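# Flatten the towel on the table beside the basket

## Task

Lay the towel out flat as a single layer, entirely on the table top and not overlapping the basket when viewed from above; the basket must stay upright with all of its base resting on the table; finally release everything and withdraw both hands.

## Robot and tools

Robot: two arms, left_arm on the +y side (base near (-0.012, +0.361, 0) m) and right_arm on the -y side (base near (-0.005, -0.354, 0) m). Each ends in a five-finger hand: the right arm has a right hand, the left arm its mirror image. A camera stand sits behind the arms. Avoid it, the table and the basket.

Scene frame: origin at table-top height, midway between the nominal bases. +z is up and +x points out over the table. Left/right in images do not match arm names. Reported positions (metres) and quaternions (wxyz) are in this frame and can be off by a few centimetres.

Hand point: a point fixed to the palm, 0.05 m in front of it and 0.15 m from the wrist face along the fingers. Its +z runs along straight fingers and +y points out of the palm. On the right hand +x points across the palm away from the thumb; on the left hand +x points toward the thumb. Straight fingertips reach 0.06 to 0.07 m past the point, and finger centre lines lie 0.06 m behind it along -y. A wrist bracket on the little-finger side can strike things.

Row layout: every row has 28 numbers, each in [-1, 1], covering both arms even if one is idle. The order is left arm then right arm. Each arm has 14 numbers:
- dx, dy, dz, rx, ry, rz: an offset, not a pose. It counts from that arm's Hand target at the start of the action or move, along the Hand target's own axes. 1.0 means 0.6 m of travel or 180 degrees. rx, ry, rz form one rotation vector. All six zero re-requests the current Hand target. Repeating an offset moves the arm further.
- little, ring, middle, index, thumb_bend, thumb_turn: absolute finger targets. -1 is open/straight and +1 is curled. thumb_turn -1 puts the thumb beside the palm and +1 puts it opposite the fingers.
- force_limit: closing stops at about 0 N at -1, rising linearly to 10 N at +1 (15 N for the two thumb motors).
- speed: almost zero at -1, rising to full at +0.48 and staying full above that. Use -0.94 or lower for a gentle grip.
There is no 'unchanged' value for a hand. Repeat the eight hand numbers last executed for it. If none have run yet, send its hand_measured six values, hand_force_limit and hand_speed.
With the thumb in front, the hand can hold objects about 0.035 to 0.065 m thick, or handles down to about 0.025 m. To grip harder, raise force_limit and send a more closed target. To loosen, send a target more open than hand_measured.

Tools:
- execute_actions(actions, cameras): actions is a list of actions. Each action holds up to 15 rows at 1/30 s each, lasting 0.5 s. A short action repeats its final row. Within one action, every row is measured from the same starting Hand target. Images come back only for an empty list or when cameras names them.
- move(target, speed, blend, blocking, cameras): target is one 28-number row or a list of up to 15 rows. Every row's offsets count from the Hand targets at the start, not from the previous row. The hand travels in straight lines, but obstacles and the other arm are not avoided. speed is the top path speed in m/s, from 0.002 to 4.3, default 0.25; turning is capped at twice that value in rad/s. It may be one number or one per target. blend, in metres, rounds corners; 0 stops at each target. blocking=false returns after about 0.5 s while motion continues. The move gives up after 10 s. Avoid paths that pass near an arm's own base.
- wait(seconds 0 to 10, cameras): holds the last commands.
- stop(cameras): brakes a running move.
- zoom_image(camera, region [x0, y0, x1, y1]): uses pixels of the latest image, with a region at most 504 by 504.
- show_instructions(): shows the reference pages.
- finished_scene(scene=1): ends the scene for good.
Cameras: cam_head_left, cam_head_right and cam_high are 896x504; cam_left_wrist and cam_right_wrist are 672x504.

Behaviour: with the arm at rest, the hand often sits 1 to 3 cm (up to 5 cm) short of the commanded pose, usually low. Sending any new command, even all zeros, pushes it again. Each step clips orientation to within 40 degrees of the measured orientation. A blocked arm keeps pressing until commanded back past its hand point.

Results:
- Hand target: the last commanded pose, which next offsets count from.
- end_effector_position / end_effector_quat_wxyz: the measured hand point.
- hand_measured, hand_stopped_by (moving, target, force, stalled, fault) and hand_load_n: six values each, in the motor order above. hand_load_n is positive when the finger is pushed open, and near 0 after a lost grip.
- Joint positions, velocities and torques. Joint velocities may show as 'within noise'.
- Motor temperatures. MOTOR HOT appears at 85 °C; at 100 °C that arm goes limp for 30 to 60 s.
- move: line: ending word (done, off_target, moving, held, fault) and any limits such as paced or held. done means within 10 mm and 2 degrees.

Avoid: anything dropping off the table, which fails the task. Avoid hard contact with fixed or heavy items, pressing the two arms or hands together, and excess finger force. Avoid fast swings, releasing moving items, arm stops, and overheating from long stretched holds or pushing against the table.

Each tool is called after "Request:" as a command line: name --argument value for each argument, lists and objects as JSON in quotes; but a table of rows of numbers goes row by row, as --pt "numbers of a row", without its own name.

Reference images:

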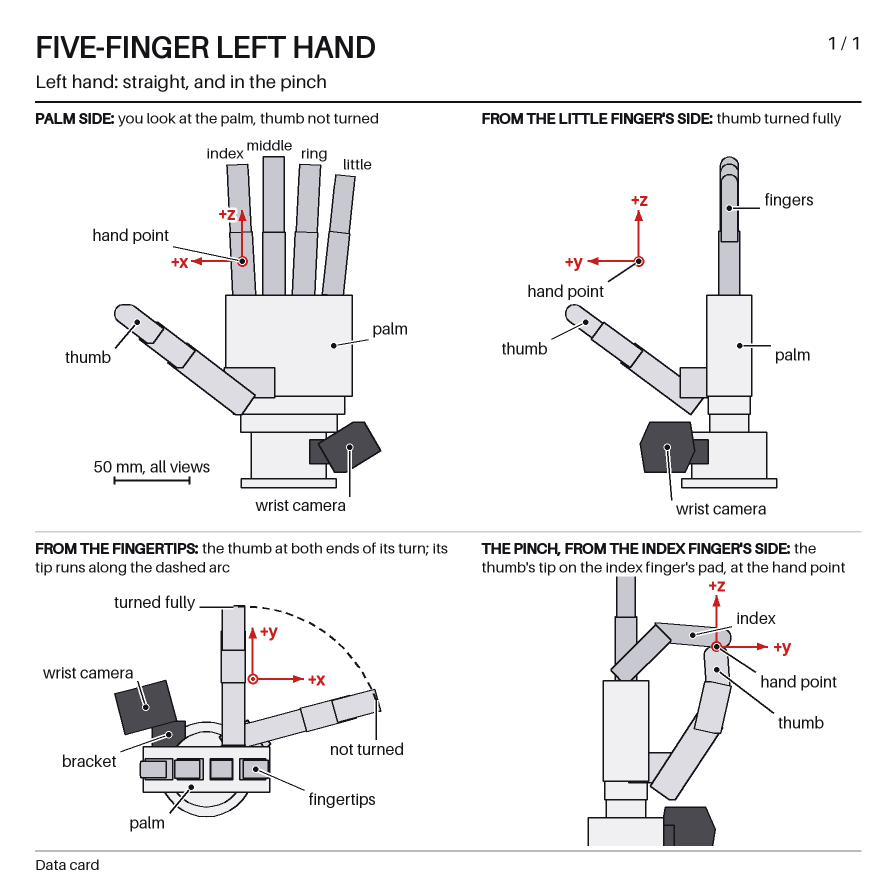

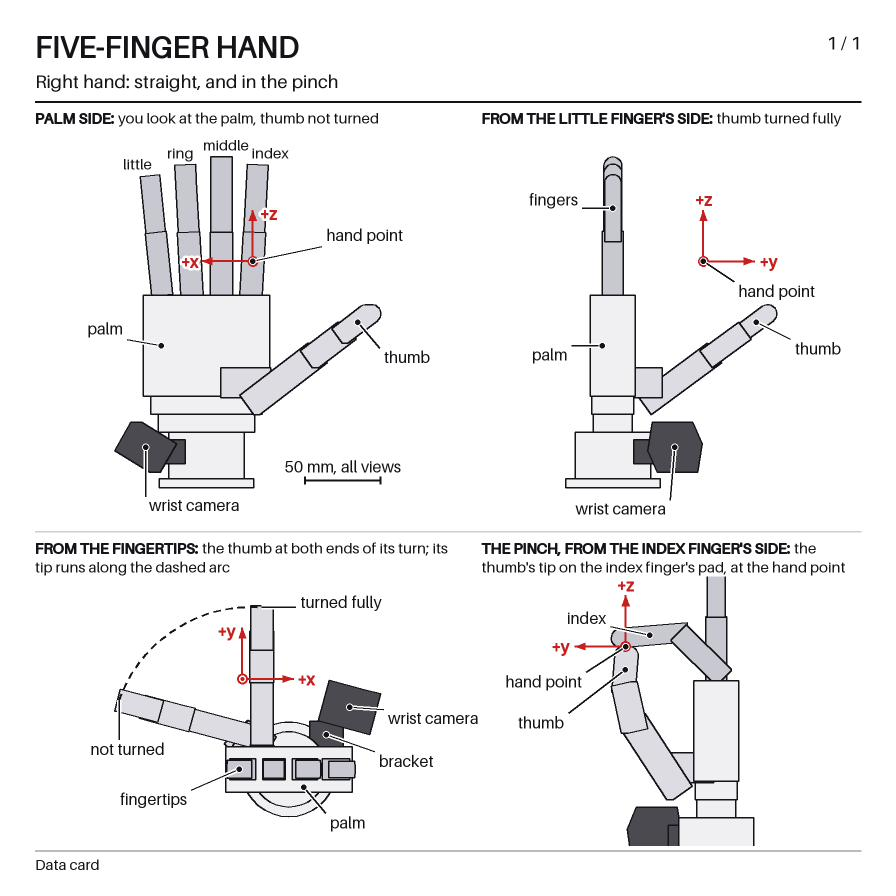

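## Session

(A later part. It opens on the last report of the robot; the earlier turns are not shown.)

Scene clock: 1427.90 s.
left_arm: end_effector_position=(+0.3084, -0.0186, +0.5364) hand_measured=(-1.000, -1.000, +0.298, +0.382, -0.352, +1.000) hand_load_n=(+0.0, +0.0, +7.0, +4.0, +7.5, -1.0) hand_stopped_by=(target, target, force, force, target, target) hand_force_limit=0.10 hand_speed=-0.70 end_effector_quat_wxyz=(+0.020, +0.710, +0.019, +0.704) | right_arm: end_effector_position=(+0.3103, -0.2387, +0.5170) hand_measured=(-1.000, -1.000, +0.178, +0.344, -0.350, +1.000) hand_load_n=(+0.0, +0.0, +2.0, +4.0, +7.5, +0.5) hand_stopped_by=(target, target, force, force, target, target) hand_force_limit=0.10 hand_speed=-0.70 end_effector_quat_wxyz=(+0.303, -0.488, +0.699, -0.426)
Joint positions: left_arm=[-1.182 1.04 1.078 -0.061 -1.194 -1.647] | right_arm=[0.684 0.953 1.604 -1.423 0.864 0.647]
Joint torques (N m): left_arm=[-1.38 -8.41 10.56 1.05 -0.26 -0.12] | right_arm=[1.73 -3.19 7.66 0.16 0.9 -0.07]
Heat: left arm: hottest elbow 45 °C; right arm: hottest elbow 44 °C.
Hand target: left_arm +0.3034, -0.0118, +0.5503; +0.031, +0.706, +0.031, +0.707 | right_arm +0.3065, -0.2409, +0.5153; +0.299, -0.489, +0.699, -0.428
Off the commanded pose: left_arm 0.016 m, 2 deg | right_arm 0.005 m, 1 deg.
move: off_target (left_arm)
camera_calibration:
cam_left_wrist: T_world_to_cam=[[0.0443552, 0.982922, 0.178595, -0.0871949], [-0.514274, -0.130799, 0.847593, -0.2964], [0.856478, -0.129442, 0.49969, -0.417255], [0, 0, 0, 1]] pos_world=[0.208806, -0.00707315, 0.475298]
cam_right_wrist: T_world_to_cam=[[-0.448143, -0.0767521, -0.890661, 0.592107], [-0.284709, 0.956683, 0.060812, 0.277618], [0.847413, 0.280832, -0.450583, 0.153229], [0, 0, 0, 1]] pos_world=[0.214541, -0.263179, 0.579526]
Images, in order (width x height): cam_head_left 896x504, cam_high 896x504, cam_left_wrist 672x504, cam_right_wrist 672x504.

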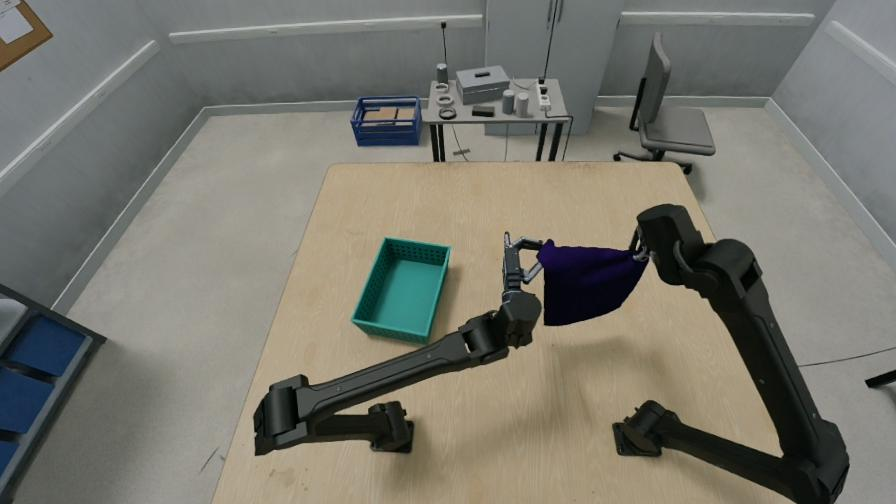

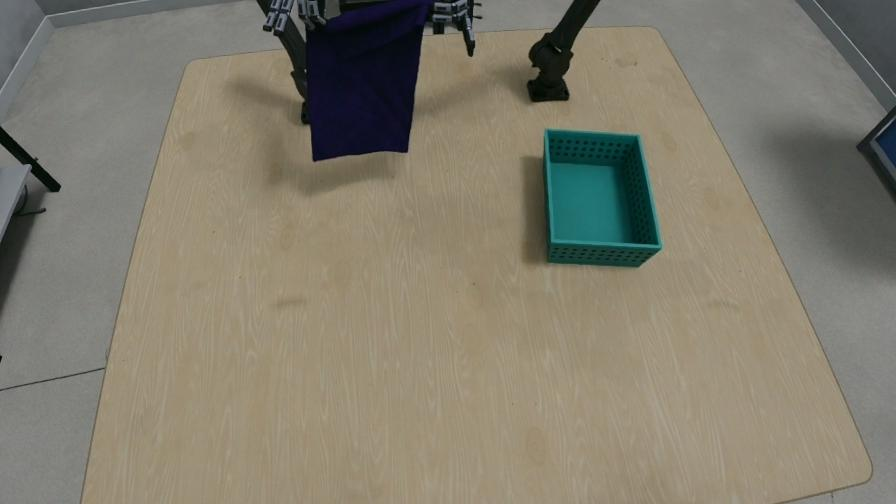

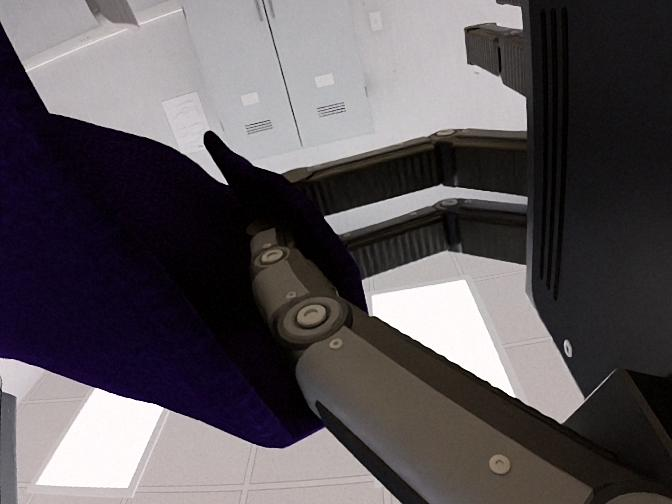

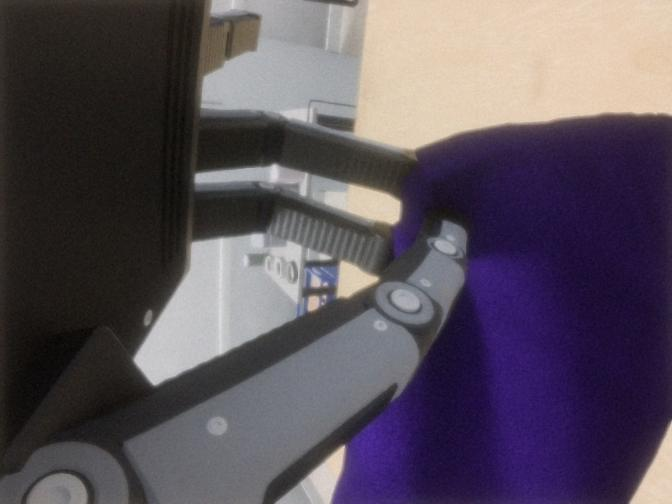

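Request:
move --pt "-0.1494 -0.0131 0 0 0 0 -1 -1 0.5 0.5 -0.35 1 0.1 -0.7 0 0.1292 0.066 0 0 0 -1 -1 0.5 0.5 -0.35 1 0.1 -0.7" --pt "-0.4333 -0.0242 0.3227 0 0 0 -1 -1 0.5 0.5 -0.35 1 0.1 -0.7 -0.1185 0.2512 0.4698 0 0 0 -1 -1 0.5 0.5 -0.35 1 0.1 -0.7" --speed 0.15 --blend 0.03 --cameras '["cam_head_left","cam_high","cam_left_wrist","cam_right_wrist"]'

Request:
zoom_image --camera "cam_high" --region '[280, 80, 480, 280]'

Request:
zoom_image --camera "cam_head_left" --region '[480, 180, 660, 380]'

Scene clock: 1456.10 s.
left_arm: end_effector_position=(+0.4843, -0.0176, +0.2615) hand_measured=(-1.000, -1.000, +0.298, +0.382, -0.352, +1.000) hand_load_n=(+0.0, +0.0, +7.0, +4.0, +7.5, -0.5) hand_stopped_by=(target, target, force, force, target, target) hand_force_limit=0.10 hand_speed=-0.70 end_effector_quat_wxyz=(+0.018, +0.723, +0.011, +0.691) | right_arm: end_effector_position=(+0.4964, -0.2303, +0.2559) hand_measured=(-1.000, -1.000, +0.178, +0.344, -0.350, +1.000) hand_load_n=(+0.0, +0.0, +2.0, +4.0, +7.5, -0.5) hand_stopped_by=(target, target, force, force, target, target) hand_force_limit=0.10 hand_speed=-0.70 end_effector_quat_wxyz=(+0.304, -0.488, +0.702, -0.421)
Joint positions: left_arm=[-0.798 1.574 0.799 0.711 -0.799 -1.658] | right_arm=[0.386 1.191 1.015 -0.429 0.624 0.401]
Joint torques (N m): left_arm=[0.26 -12.16 11.3 2.09 0.09 -0.01] | right_arm=[0.44 -8.47 9.44 1.92 0.42 -0.28]
Motor temperatures (°C): left_arm=[22 30 44 22 24 24] | right_arm=[25 27 42 24 24 26]
Heat: left arm: hottest elbow 44 °C; right arm: hottest elbow 42 °C.
Hand target: left_arm +0.4971, -0.0199, +0.2901; +0.031, +0.706, +0.031, +0.707 | right_arm +0.5020, -0.2368, +0.2527; +0.299, -0.489, +0.699, -0.428
Off the commanded pose: left_arm 0.031 m, 4 deg | right_arm 0.009 m, 1 deg.
move: off_target (left_arm)
camera_calibration:
cam_left_wrist: T_world_to_cam=[[0.0597565, 0.979938, 0.190131, -0.0575178], [-0.485055, -0.137967, 0.863532, 0.00876319], [0.87244, -0.143825, 0.467079, -0.429877], [0, 0, 0, 1]] pos_world=[0.382729, -0.0042543, 0.204155]
cam_right_wrist: T_world_to_cam=[[-0.453583, -0.0687173, -0.888561, 0.447707], [-0.285221, 0.955777, 0.0716814, 0.335658], [0.844341, 0.28595, -0.453124, -0.121205], [0, 0, 0, 1]] pos_world=[0.401148, -0.25539, 0.318834]
Images, in order (width x height): cam_head_left 896x504, cam_high 896x504, cam_left_wrist 672x504, cam_right_wrist 672x504.

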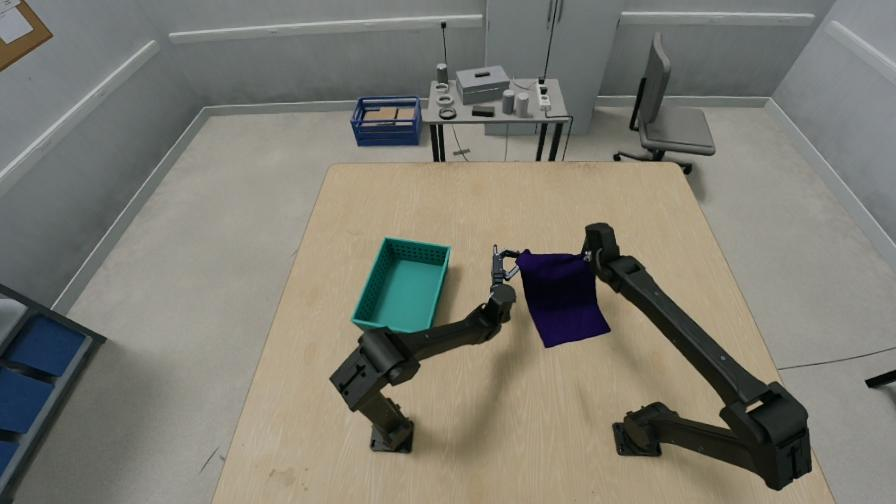

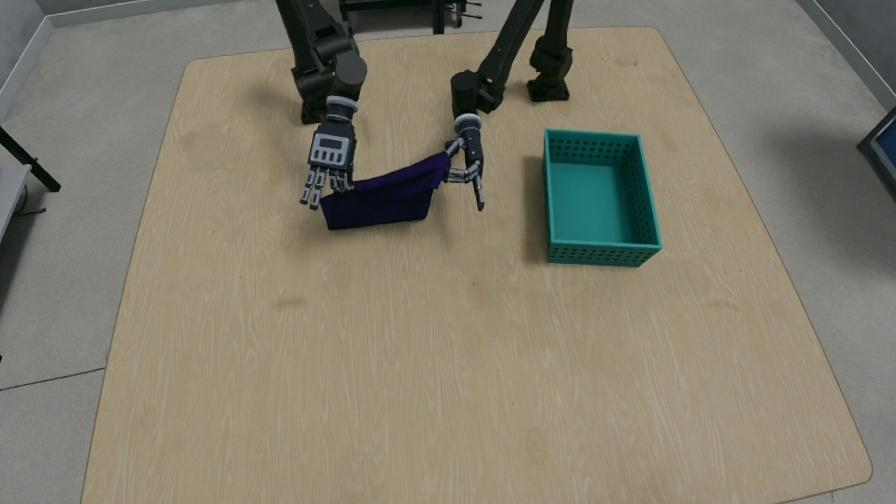

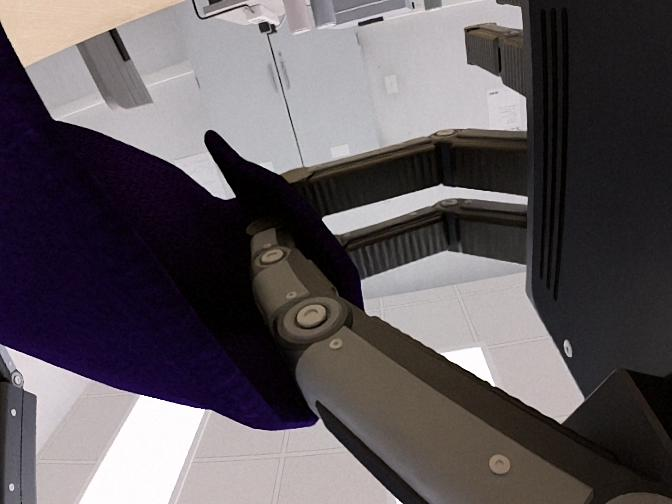

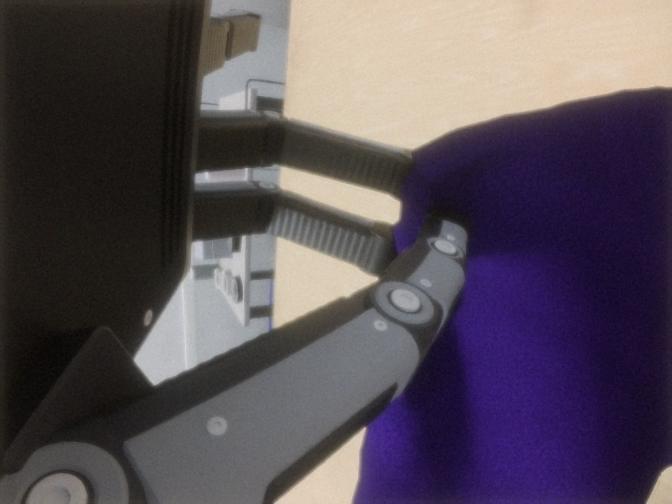

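Scaled by 2.520.

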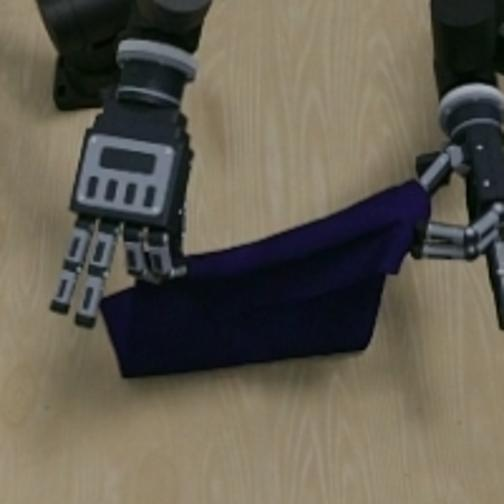

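Scaled by 2.520.

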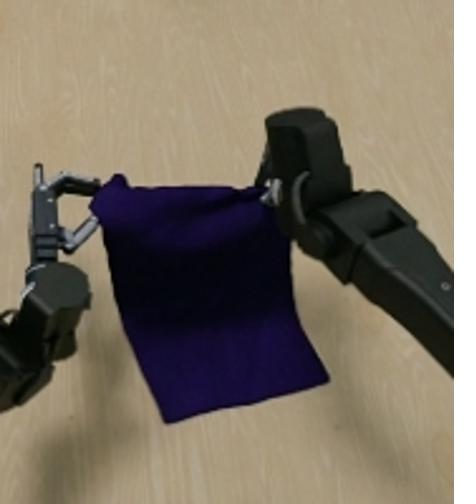

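Request:
move --target '[-0.177,0.0095,0.28,-0.0295,-0.0813,0.2762,-1,-1,0.5,0.5,-0.35,1,0.1,-0.7,-0.0593,0.057,0.294,0,0,0,-1,-1,0.5,0.5,-0.35,1,0.1,-0.7]' --speed 0.12 --cameras '["cam_head_left","cam_high","cam_left_wrist","cam_right_wrist"]'

Request:
zoom_image --camera "cam_high" --region '[280, 140, 480, 340]'

Request:
zoom_image --camera "cam_head_left" --region '[460, 180, 640, 380]'

Scene clock: 1481.40 s.
left_arm: end_effector_position=(+0.6439, -0.0373, +0.1603) hand_measured=(-1.000, -1.000, +0.298, +0.382, -0.352, +1.000) hand_load_n=(+0.0, +0.0, +7.0, +4.0, +7.5, -0.5) hand_stopped_by=(target, target, force, force, target, target) hand_force_limit=0.10 hand_speed=-0.70 end_effector_quat_wxyz=(-0.228, +0.739, -0.316, +0.549) | right_arm: end_effector_position=(+0.6250, -0.2458, +0.1299) hand_measured=(-1.000, -1.000, +0.178, +0.344, -0.350, +1.000) hand_load_n=(+0.0, +0.0, +2.0, +4.0, +7.5, +0.0) hand_stopped_by=(target, target, force, force, target, target) hand_force_limit=0.10 hand_speed=-0.70 end_effector_quat_wxyz=(+0.292, -0.496, +0.705, -0.415)
Joint positions: left_arm=[-0.594 1.856 1.271 0.23 -0.567 -0.97] | right_arm=[0.26 1.622 1.11 -0.08 0.517 0.32]
Joint torques (N m): left_arm=[0.79 -17.32 12.88 1.28 -0.09 0.15] | right_arm=[0.62 -12.28 12.57 1.87 0.36 -0.31]
Heat: left arm: hottest elbow 44 °C; right arm: hottest elbow 43 °C.
Hand target: left_arm +0.6651, -0.0348, +0.1847; -0.233, +0.733, -0.304, +0.562 | right_arm +0.6471, -0.2520, +0.1420; +0.299, -0.489, +0.699, -0.428
Off the commanded pose: left_arm 0.033 m, 2 deg | right_arm 0.026 m, 2 deg.
move: off_target (left_arm, right_arm)
camera_calibration:
cam_left_wrist: T_world_to_cam=[[0.296619, 0.508763, 0.808194, -0.297696], [-0.372464, -0.717631, 0.588452, 0.120843], [0.879368, -0.475569, -0.0233671, -0.462873], [0, 0, 0, 1]] pos_world=[0.540347, 0.0180497, 0.15867]
cam_right_wrist: T_world_to_cam=[[-0.48067, -0.0742522, -0.873752, 0.406538], [-0.28391, 0.955917, 0.0749506, 0.395026], [0.829669, 0.284094, -0.480562, -0.270136], [0, 0, 0, 1]] pos_world=[0.531686, -0.270682, 0.195789]
Images, in order (width x height): cam_head_left 896x504, cam_high 896x504, cam_left_wrist 672x504, cam_right_wrist 672x504.

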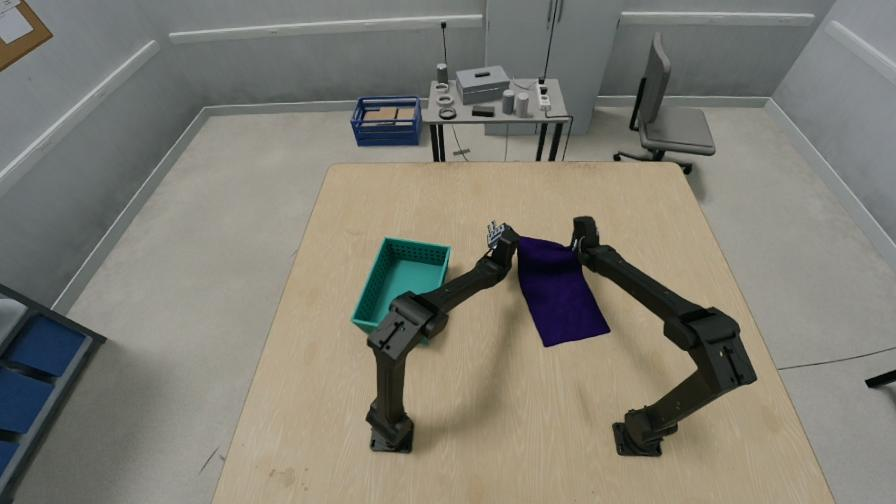

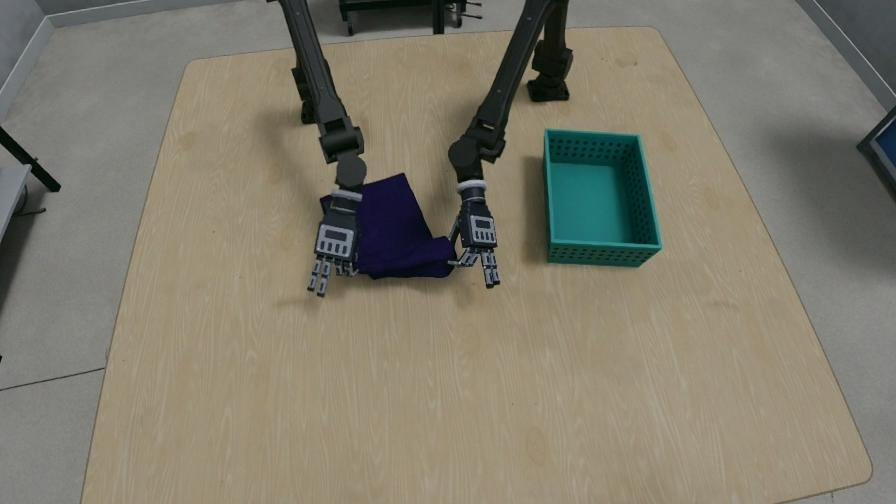

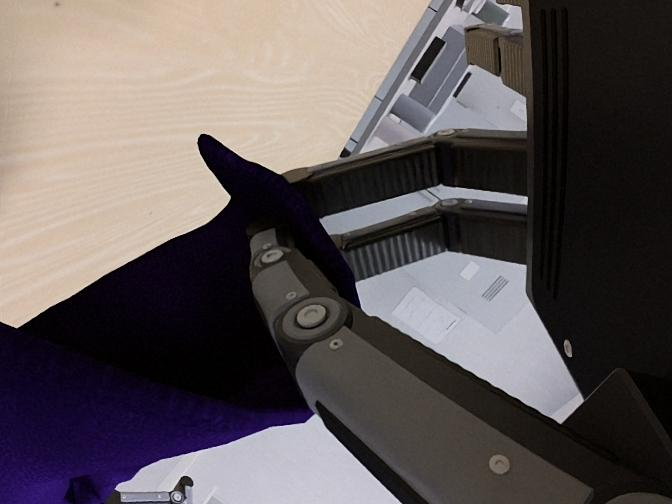

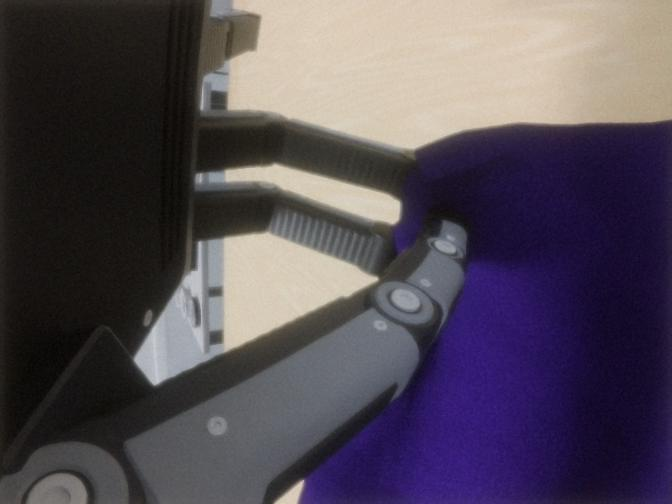

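Scaled by 2.520.

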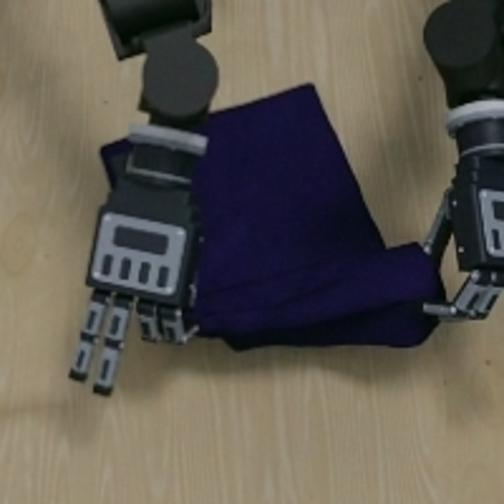

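Scaled by 2.520.

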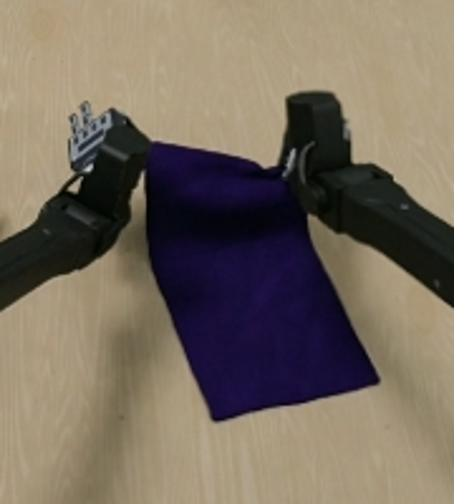

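Request:
zoom_image --camera "cam_high" --region '[345, 225, 475, 295]'

Scaled by 3.877.

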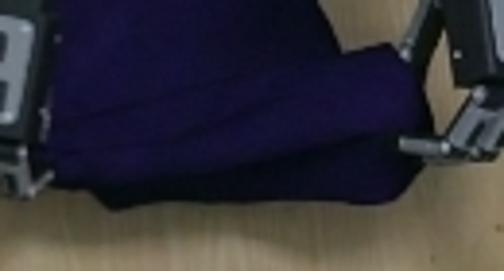

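Request:
move --pt "0.0342 -0.0342 -0.013 0 0 0 -1 -1 0.5 0.5 -0.35 1 0.1 -0.7 0 -0.0742 -0.038 0 0 0 -1 -1 0.5 0.5 -0.35 1 0.1 -0.7" --pt "-0.032 0.032 -0.0397 -0.021 -0.009 0.1 -1 -1 0.5 0.5 -0.35 1 0.1 -0.7 0.0172 0.0214 -0.0418 0 0 0 -1 -1 0.5 0.5 -0.35 1 0.1 -0.7" --pt "-0.147 0.147 -0.0995 -0.0528 -0.0219 0.2493 -1 -1 0.5 0.5 -0.35 1 0.1 -0.7 0.0515 0.183 -0.0648 0 0 0 -1 -1 0.5 0.5 -0.35 1 0.1 -0.7" --speed 0.1 --blend 0.01 --cameras '["cam_head_left","cam_high","cam_left_wrist","cam_right_wrist"]'

Request:
zoom_image --camera "cam_high" --region '[290, 140, 490, 310]'

Request:
zoom_image --camera "cam_head_left" --region '[470, 210, 640, 370]'

Scene clock: 1524.73 s.
left_arm: end_effector_position=(+0.5738, -0.0405, +0.0846) hand_measured=(-1.000, -1.000, +0.298, +0.382, -0.352, +1.000) hand_load_n=(+0.0, +0.0, +6.5, +5.0, +7.5, +0.5) hand_stopped_by=(target, target, force, force, target, target) hand_force_limit=0.10 hand_speed=-0.70 end_effector_quat_wxyz=(-0.370, +0.602, -0.590, +0.392) | right_arm: end_effector_position=(+0.5582, -0.2493, +0.0595) hand_measured=(-1.000, -1.000, +0.178, +0.344, -0.350, +1.000) hand_load_n=(+0.0, +0.0, +2.0, +4.5, +7.5, +0.0) hand_stopped_by=(target, target, force, force, target, target) hand_force_limit=0.10 hand_speed=-0.70 end_effector_quat_wxyz=(+0.297, -0.495, +0.699, -0.422)
Joint positions: left_arm=[-0.685 1.849 1.24 0.072 -0.607 -0.366] | right_arm=[0.294 1.591 0.829 0.182 0.548 0.325]
Joint torques (N m): left_arm=[-0.56 -16.85 8.4 0.99 -0.62 0.31] | right_arm=[1.08 -12.86 6.56 2 0.74 -0.09]
Heat: left arm: hottest elbow 46 °C; right arm: hottest elbow 46 °C.
Hand target: left_arm +0.5750, -0.0348, +0.0797; -0.380, +0.597, -0.597, +0.379 | right_arm +0.5569, -0.2519, +0.0618; +0.299, -0.489, +0.699, -0.428
Off the commanded pose: left_arm 0.008 m, 2 deg | right_arm 0.004 m, 1 deg.
move: done
camera_calibration:
cam_left_wrist: T_world_to_cam=[[0.445162, -0.202373, 0.872282, -0.333531], [-0.549429, -0.830934, 0.0876162, 0.276258], [0.707078, -0.518261, -0.481089, -0.268666], [0, 0, 0, 1]] pos_world=[0.490227, 0.0228152, 0.137476]
cam_right_wrist: T_world_to_cam=[[-0.464544, -0.0850998, -0.881451, 0.301463], [-0.290063, 0.955083, 0.0606608, 0.388683], [0.836697, 0.283856, -0.468363, -0.252266], [0, 0, 0, 1]] pos_world=[0.463855, -0.273963, 0.123995]
Images, in order (width x height): cam_head_left 896x504, cam_high 896x504, cam_left_wrist 672x504, cam_right_wrist 672x504.

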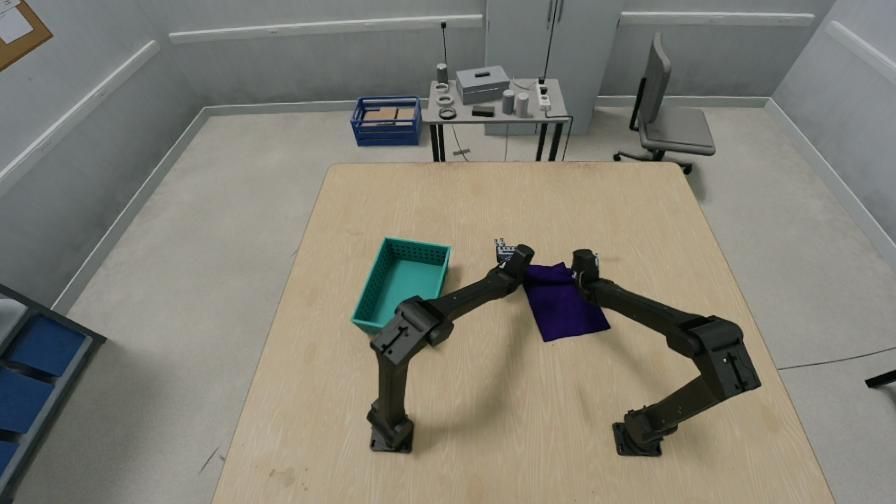

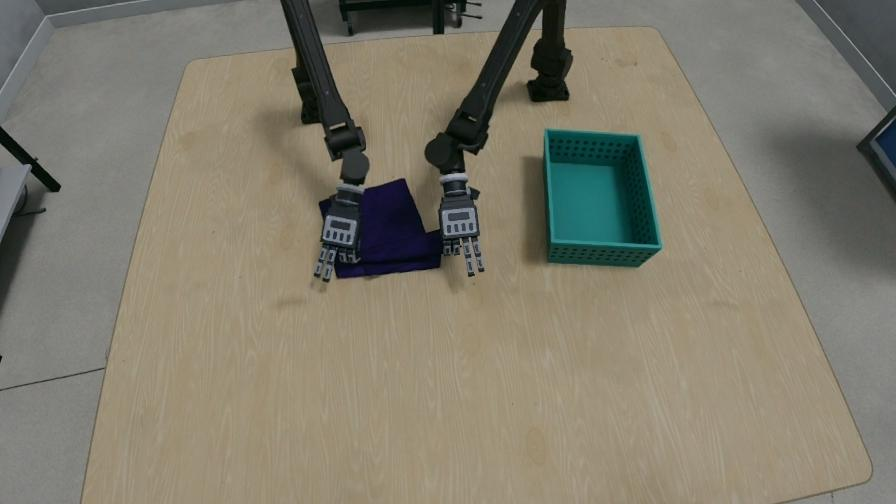

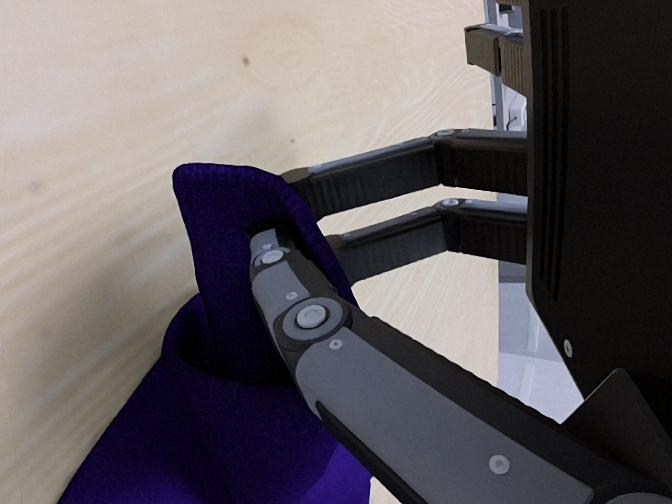

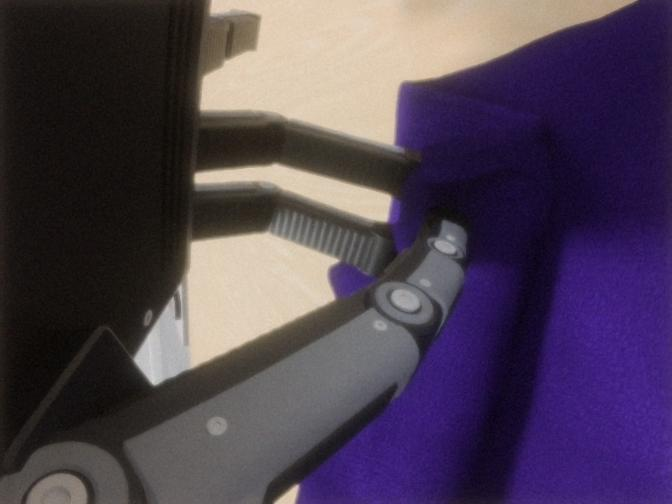

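Scaled by 2.520.

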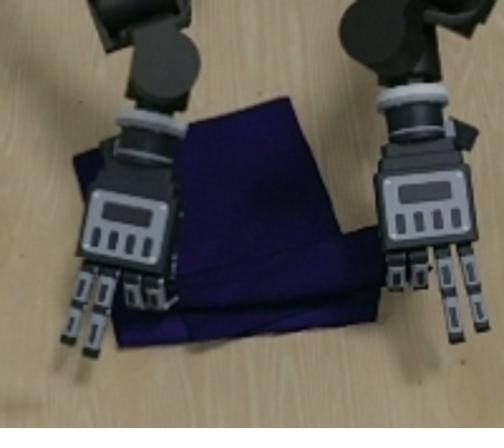

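Scaled by 2.965.

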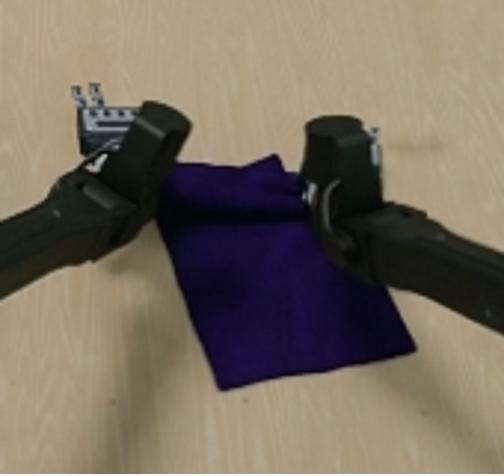

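Request:
move --target "[0,0.0276,0.0124,0,0,0,-1,-1,0.5,0.5,-0.35,1,0.1,-0.7,0,0.0223,0.0114,0,0,0,-1,-1,0.5,0.5,-0.35,1,0.1,-0.7],[0,0.0276,0.0124,0,0,0,-1,-1,0.5,0.5,-0.35,1,0.1,-0.7,0,0.0223,0.0114,0,0,0,-1,-1,-0.2,-0.2,-0.7,1,0.1,-0.3]]" --speed 0.06 --cameras '["cam_head_left","cam_high","cam_left_wrist","cam_right_wrist"]'


Request:
move --pt "0 0.0378 0.0176 0 0 0 -1 -1 0.5 0.5 -0.35 1 0.1 -0.7 0 0.0223 0.0114 0 0 0 -1 -1 0.5 0.5 -0.35 1 0.1 -0.7" --pt "0 0.0378 0.0176 0 0 0 -1 -1 0.5 0.5 -0.35 1 0.1 -0.7 0 0.0223 0.0114 0 0 0 -1 -1 -0.2 -0.2 -0.7 1 0.1 -0.3" --speed 0.06 --cameras '["cam_high","cam_left_wrist","cam_right_wrist"]'

Scene clock: 1551.60 s.
left_arm: end_effector_position=(+0.5709, -0.0355, +0.0543) hand_measured=(-1.000, -1.000, +0.298, +0.382, -0.352, +1.000) hand_load_n=(+0.0, +0.0, +6.5, +4.0, +7.5, +0.0) hand_stopped_by=(target, target, force, force, target, target) hand_force_limit=0.10 hand_speed=-0.70 end_effector_quat_wxyz=(-0.374, +0.600, -0.597, +0.378) | right_arm: end_effector_position=(+0.5577, -0.2510, +0.0590) hand_measured=(-1.000, -1.000, -0.200, -0.200, -0.700, +1.000) hand_load_n=(+0.0, +0.0, +0.0, +0.0, +0.0, +0.0) hand_stopped_by=(target, target, target, target, target, target) hand_force_limit=0.10 hand_speed=-0.30 end_effector_quat_wxyz=(+0.304, -0.487, +0.698, -0.429)
Joint positions: left_arm=[-0.685 1.888 1.219 0.11 -0.615 -0.355] | right_arm=[0.294 1.592 0.81 0.225 0.558 0.325]
Joint torques (N m): left_arm=[-0.44 -16.91 8.16 1.8 -0.34 0.21] | right_arm=[0.79 -10.34 6.87 1.98 0.3 -0.05]
Heat: left arm: hottest elbow 43 °C; right arm: hottest elbow 42 °C.
Hand target: left_arm +0.5749, -0.0348, +0.0547; -0.380, +0.597, -0.597, +0.379 | right_arm +0.5568, -0.2521, +0.0468; +0.299, -0.489, +0.699, -0.428
Off the commanded pose: left_arm 0.004 m, 1 deg | right_arm 0.012 m, 1 deg.
move: off_target (right_arm); target 2's new numbers were sent with right_arm's hand 0.015 m and 1 deg from that target
camera_calibration:
cam_left_wrist: T_world_to_cam=[[0.45853, -0.226514, 0.859326, -0.312473], [-0.546706, -0.834239, 0.0718175, 0.280706], [0.700616, -0.502729, -0.50636, -0.272987], [0, 0, 0, 1]] pos_world=[0.488001, 0.0261586, 0.110127]
cam_right_wrist: T_world_to_cam=[[-0.44379, -0.0799806, -0.892554, 0.290972], [-0.284509, 0.957054, 0.0557014, 0.387949], [0.849767, 0.278659, -0.447487, -0.2614], [0, 0, 0, 1]] pos_world=[0.461635, -0.275174, 0.121126]
Images, in order (width x height): cam_high 896x504, cam_left_wrist 672x504, cam_right_wrist 672x504.

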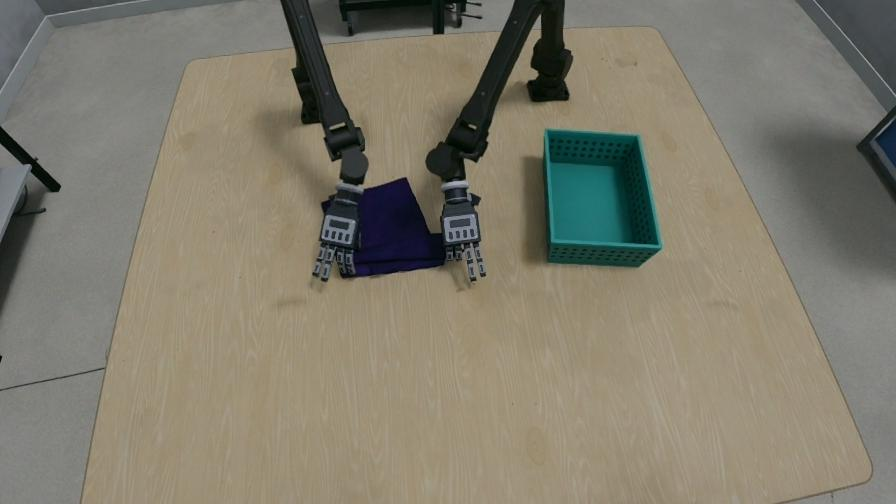

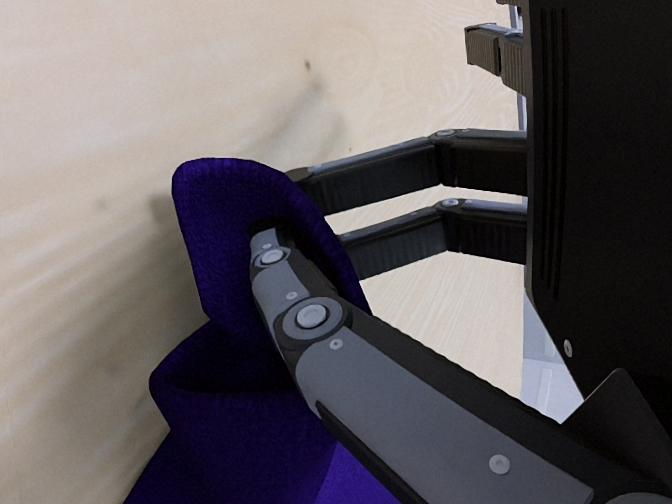

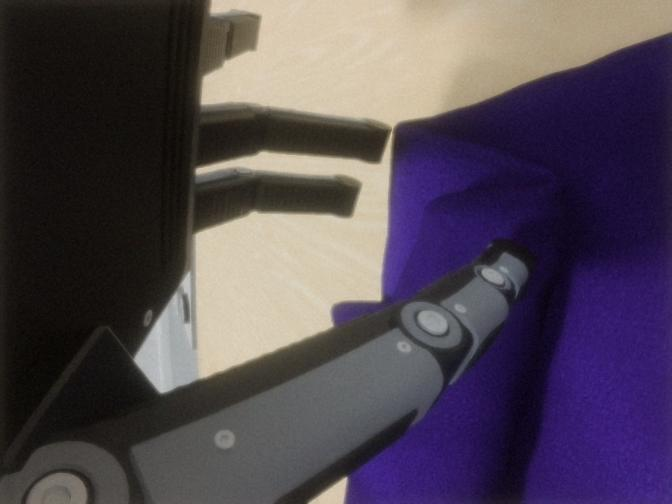

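Request:
move --target '[0,0,0,0,0,0,-1,-1,0.5,0.5,-0.35,1,0.1,-0.7,-0.0, -0.16,-0.13,0,0,0,-1,-1,-0.2,-0.2,-0.7,1,0.1,-0.3]' --speed 0.12 --cameras '["cam_high","cam_head_left","cam_right_wrist"]'

Request:
zoom_image --camera "cam_high" --region '[290, 140, 490, 310]'

Request:
zoom_image --camera "cam_head_left" --region '[470, 210, 640, 370]'

Scene clock: 1558.53 s.
left_arm: end_effector_position=(+0.5709, -0.0355, +0.0542) hand_measured=(-1.000, -1.000, +0.298, +0.382, -0.352, +1.000) hand_load_n=(+0.0, +0.0, +7.0, +4.5, +7.5, +0.0) hand_stopped_by=(target, target, force, force, target, target) hand_force_limit=0.10 hand_speed=-0.70 end_effector_quat_wxyz=(-0.374, +0.600, -0.598, +0.378) | right_arm: end_effector_position=(+0.5192, -0.2528, +0.1417) hand_measured=(-1.000, -1.000, -0.200, -0.200, -0.700, +1.000) hand_load_n=(+0.0, +0.0, +0.0, +0.0, +0.0, +0.0) hand_stopped_by=(target, target, target, target, target, target) hand_force_limit=0.10 hand_speed=-0.30 end_effector_quat_wxyz=(+0.278, -0.502, +0.700, -0.425)
Joint positions: left_arm=[-0.685 1.888 1.219 0.11 -0.615 -0.354] | right_arm=[0.322 1.356 0.858 -0.122 0.587 0.333]
Joint torques (N m): left_arm=[-0.5 -16.97 8.18 1.76 -0.32 0.19] | right_arm=[2.26 -11.11 12.23 0.76 0.41 0.02]
Heat: left arm: hottest elbow 42 °C; right arm: hottest elbow 41 °C.
Hand target: left_arm +0.5749, -0.0348, +0.0547; -0.379, +0.597, -0.597, +0.379 | right_arm +0.5328, -0.2431, +0.1678; +0.299, -0.489, +0.699, -0.428
Off the commanded pose: left_arm 0.004 m, 1 deg | right_arm 0.031 m, 3 deg.
move: off_target (right_arm)
camera_calibration:
cam_right_wrist: T_world_to_cam=[[-0.491075, -0.104319, -0.864848, 0.362093], [-0.280822, 0.958759, 0.0438089, 0.374314], [0.824611, 0.264382, -0.500118, -0.174233], [0, 0, 0, 1]] pos_world=[0.426605, -0.275039, 0.20962]
Images, in order (width x height): cam_head_left 896x504, cam_high 896x504, cam_right_wrist 672x504.

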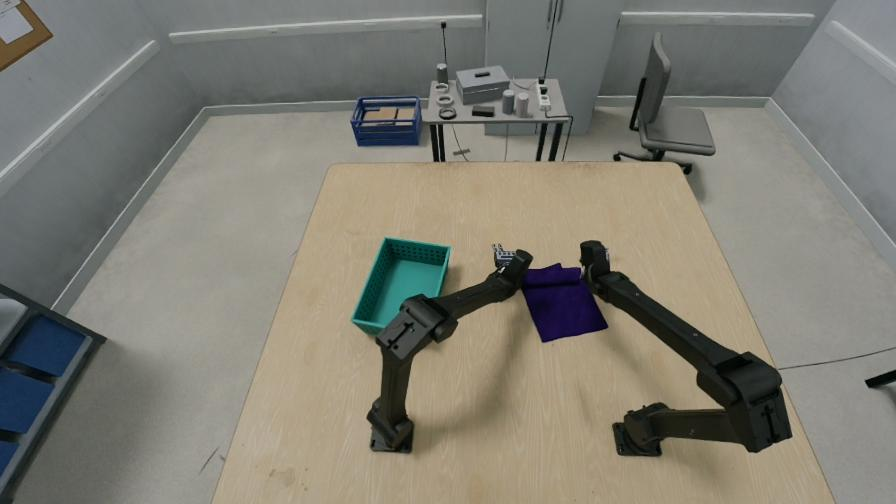

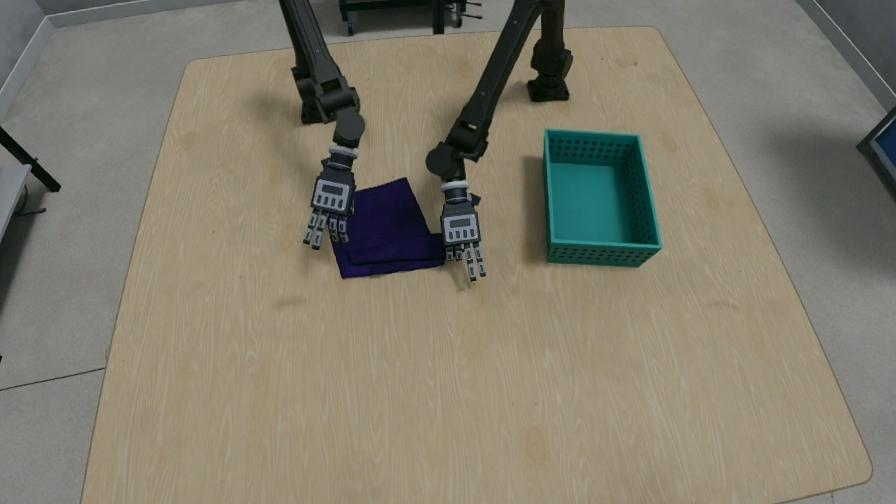

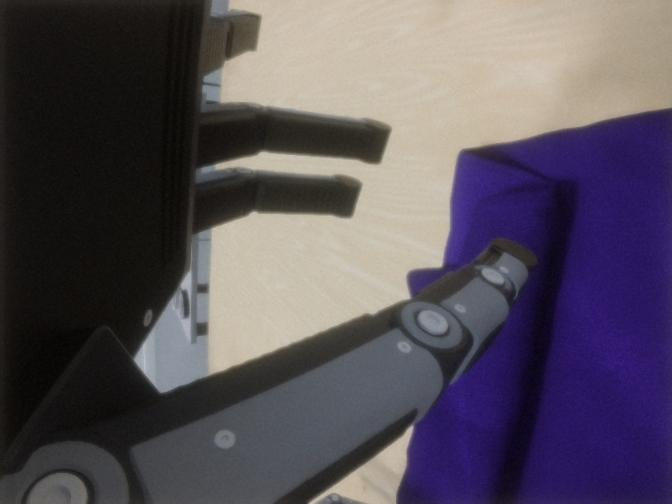

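Scaled by 2.520.

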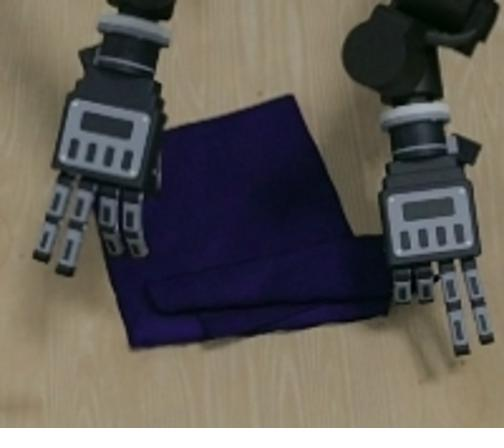

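Scaled by 2.965.

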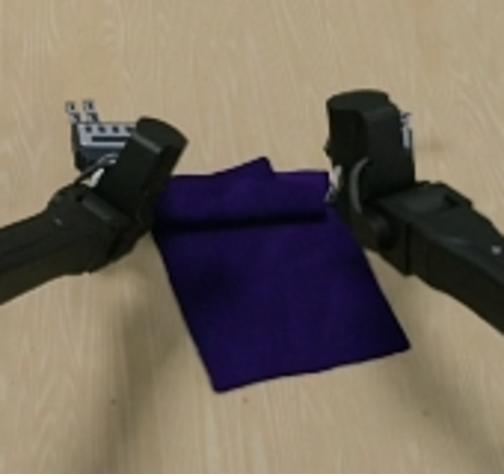

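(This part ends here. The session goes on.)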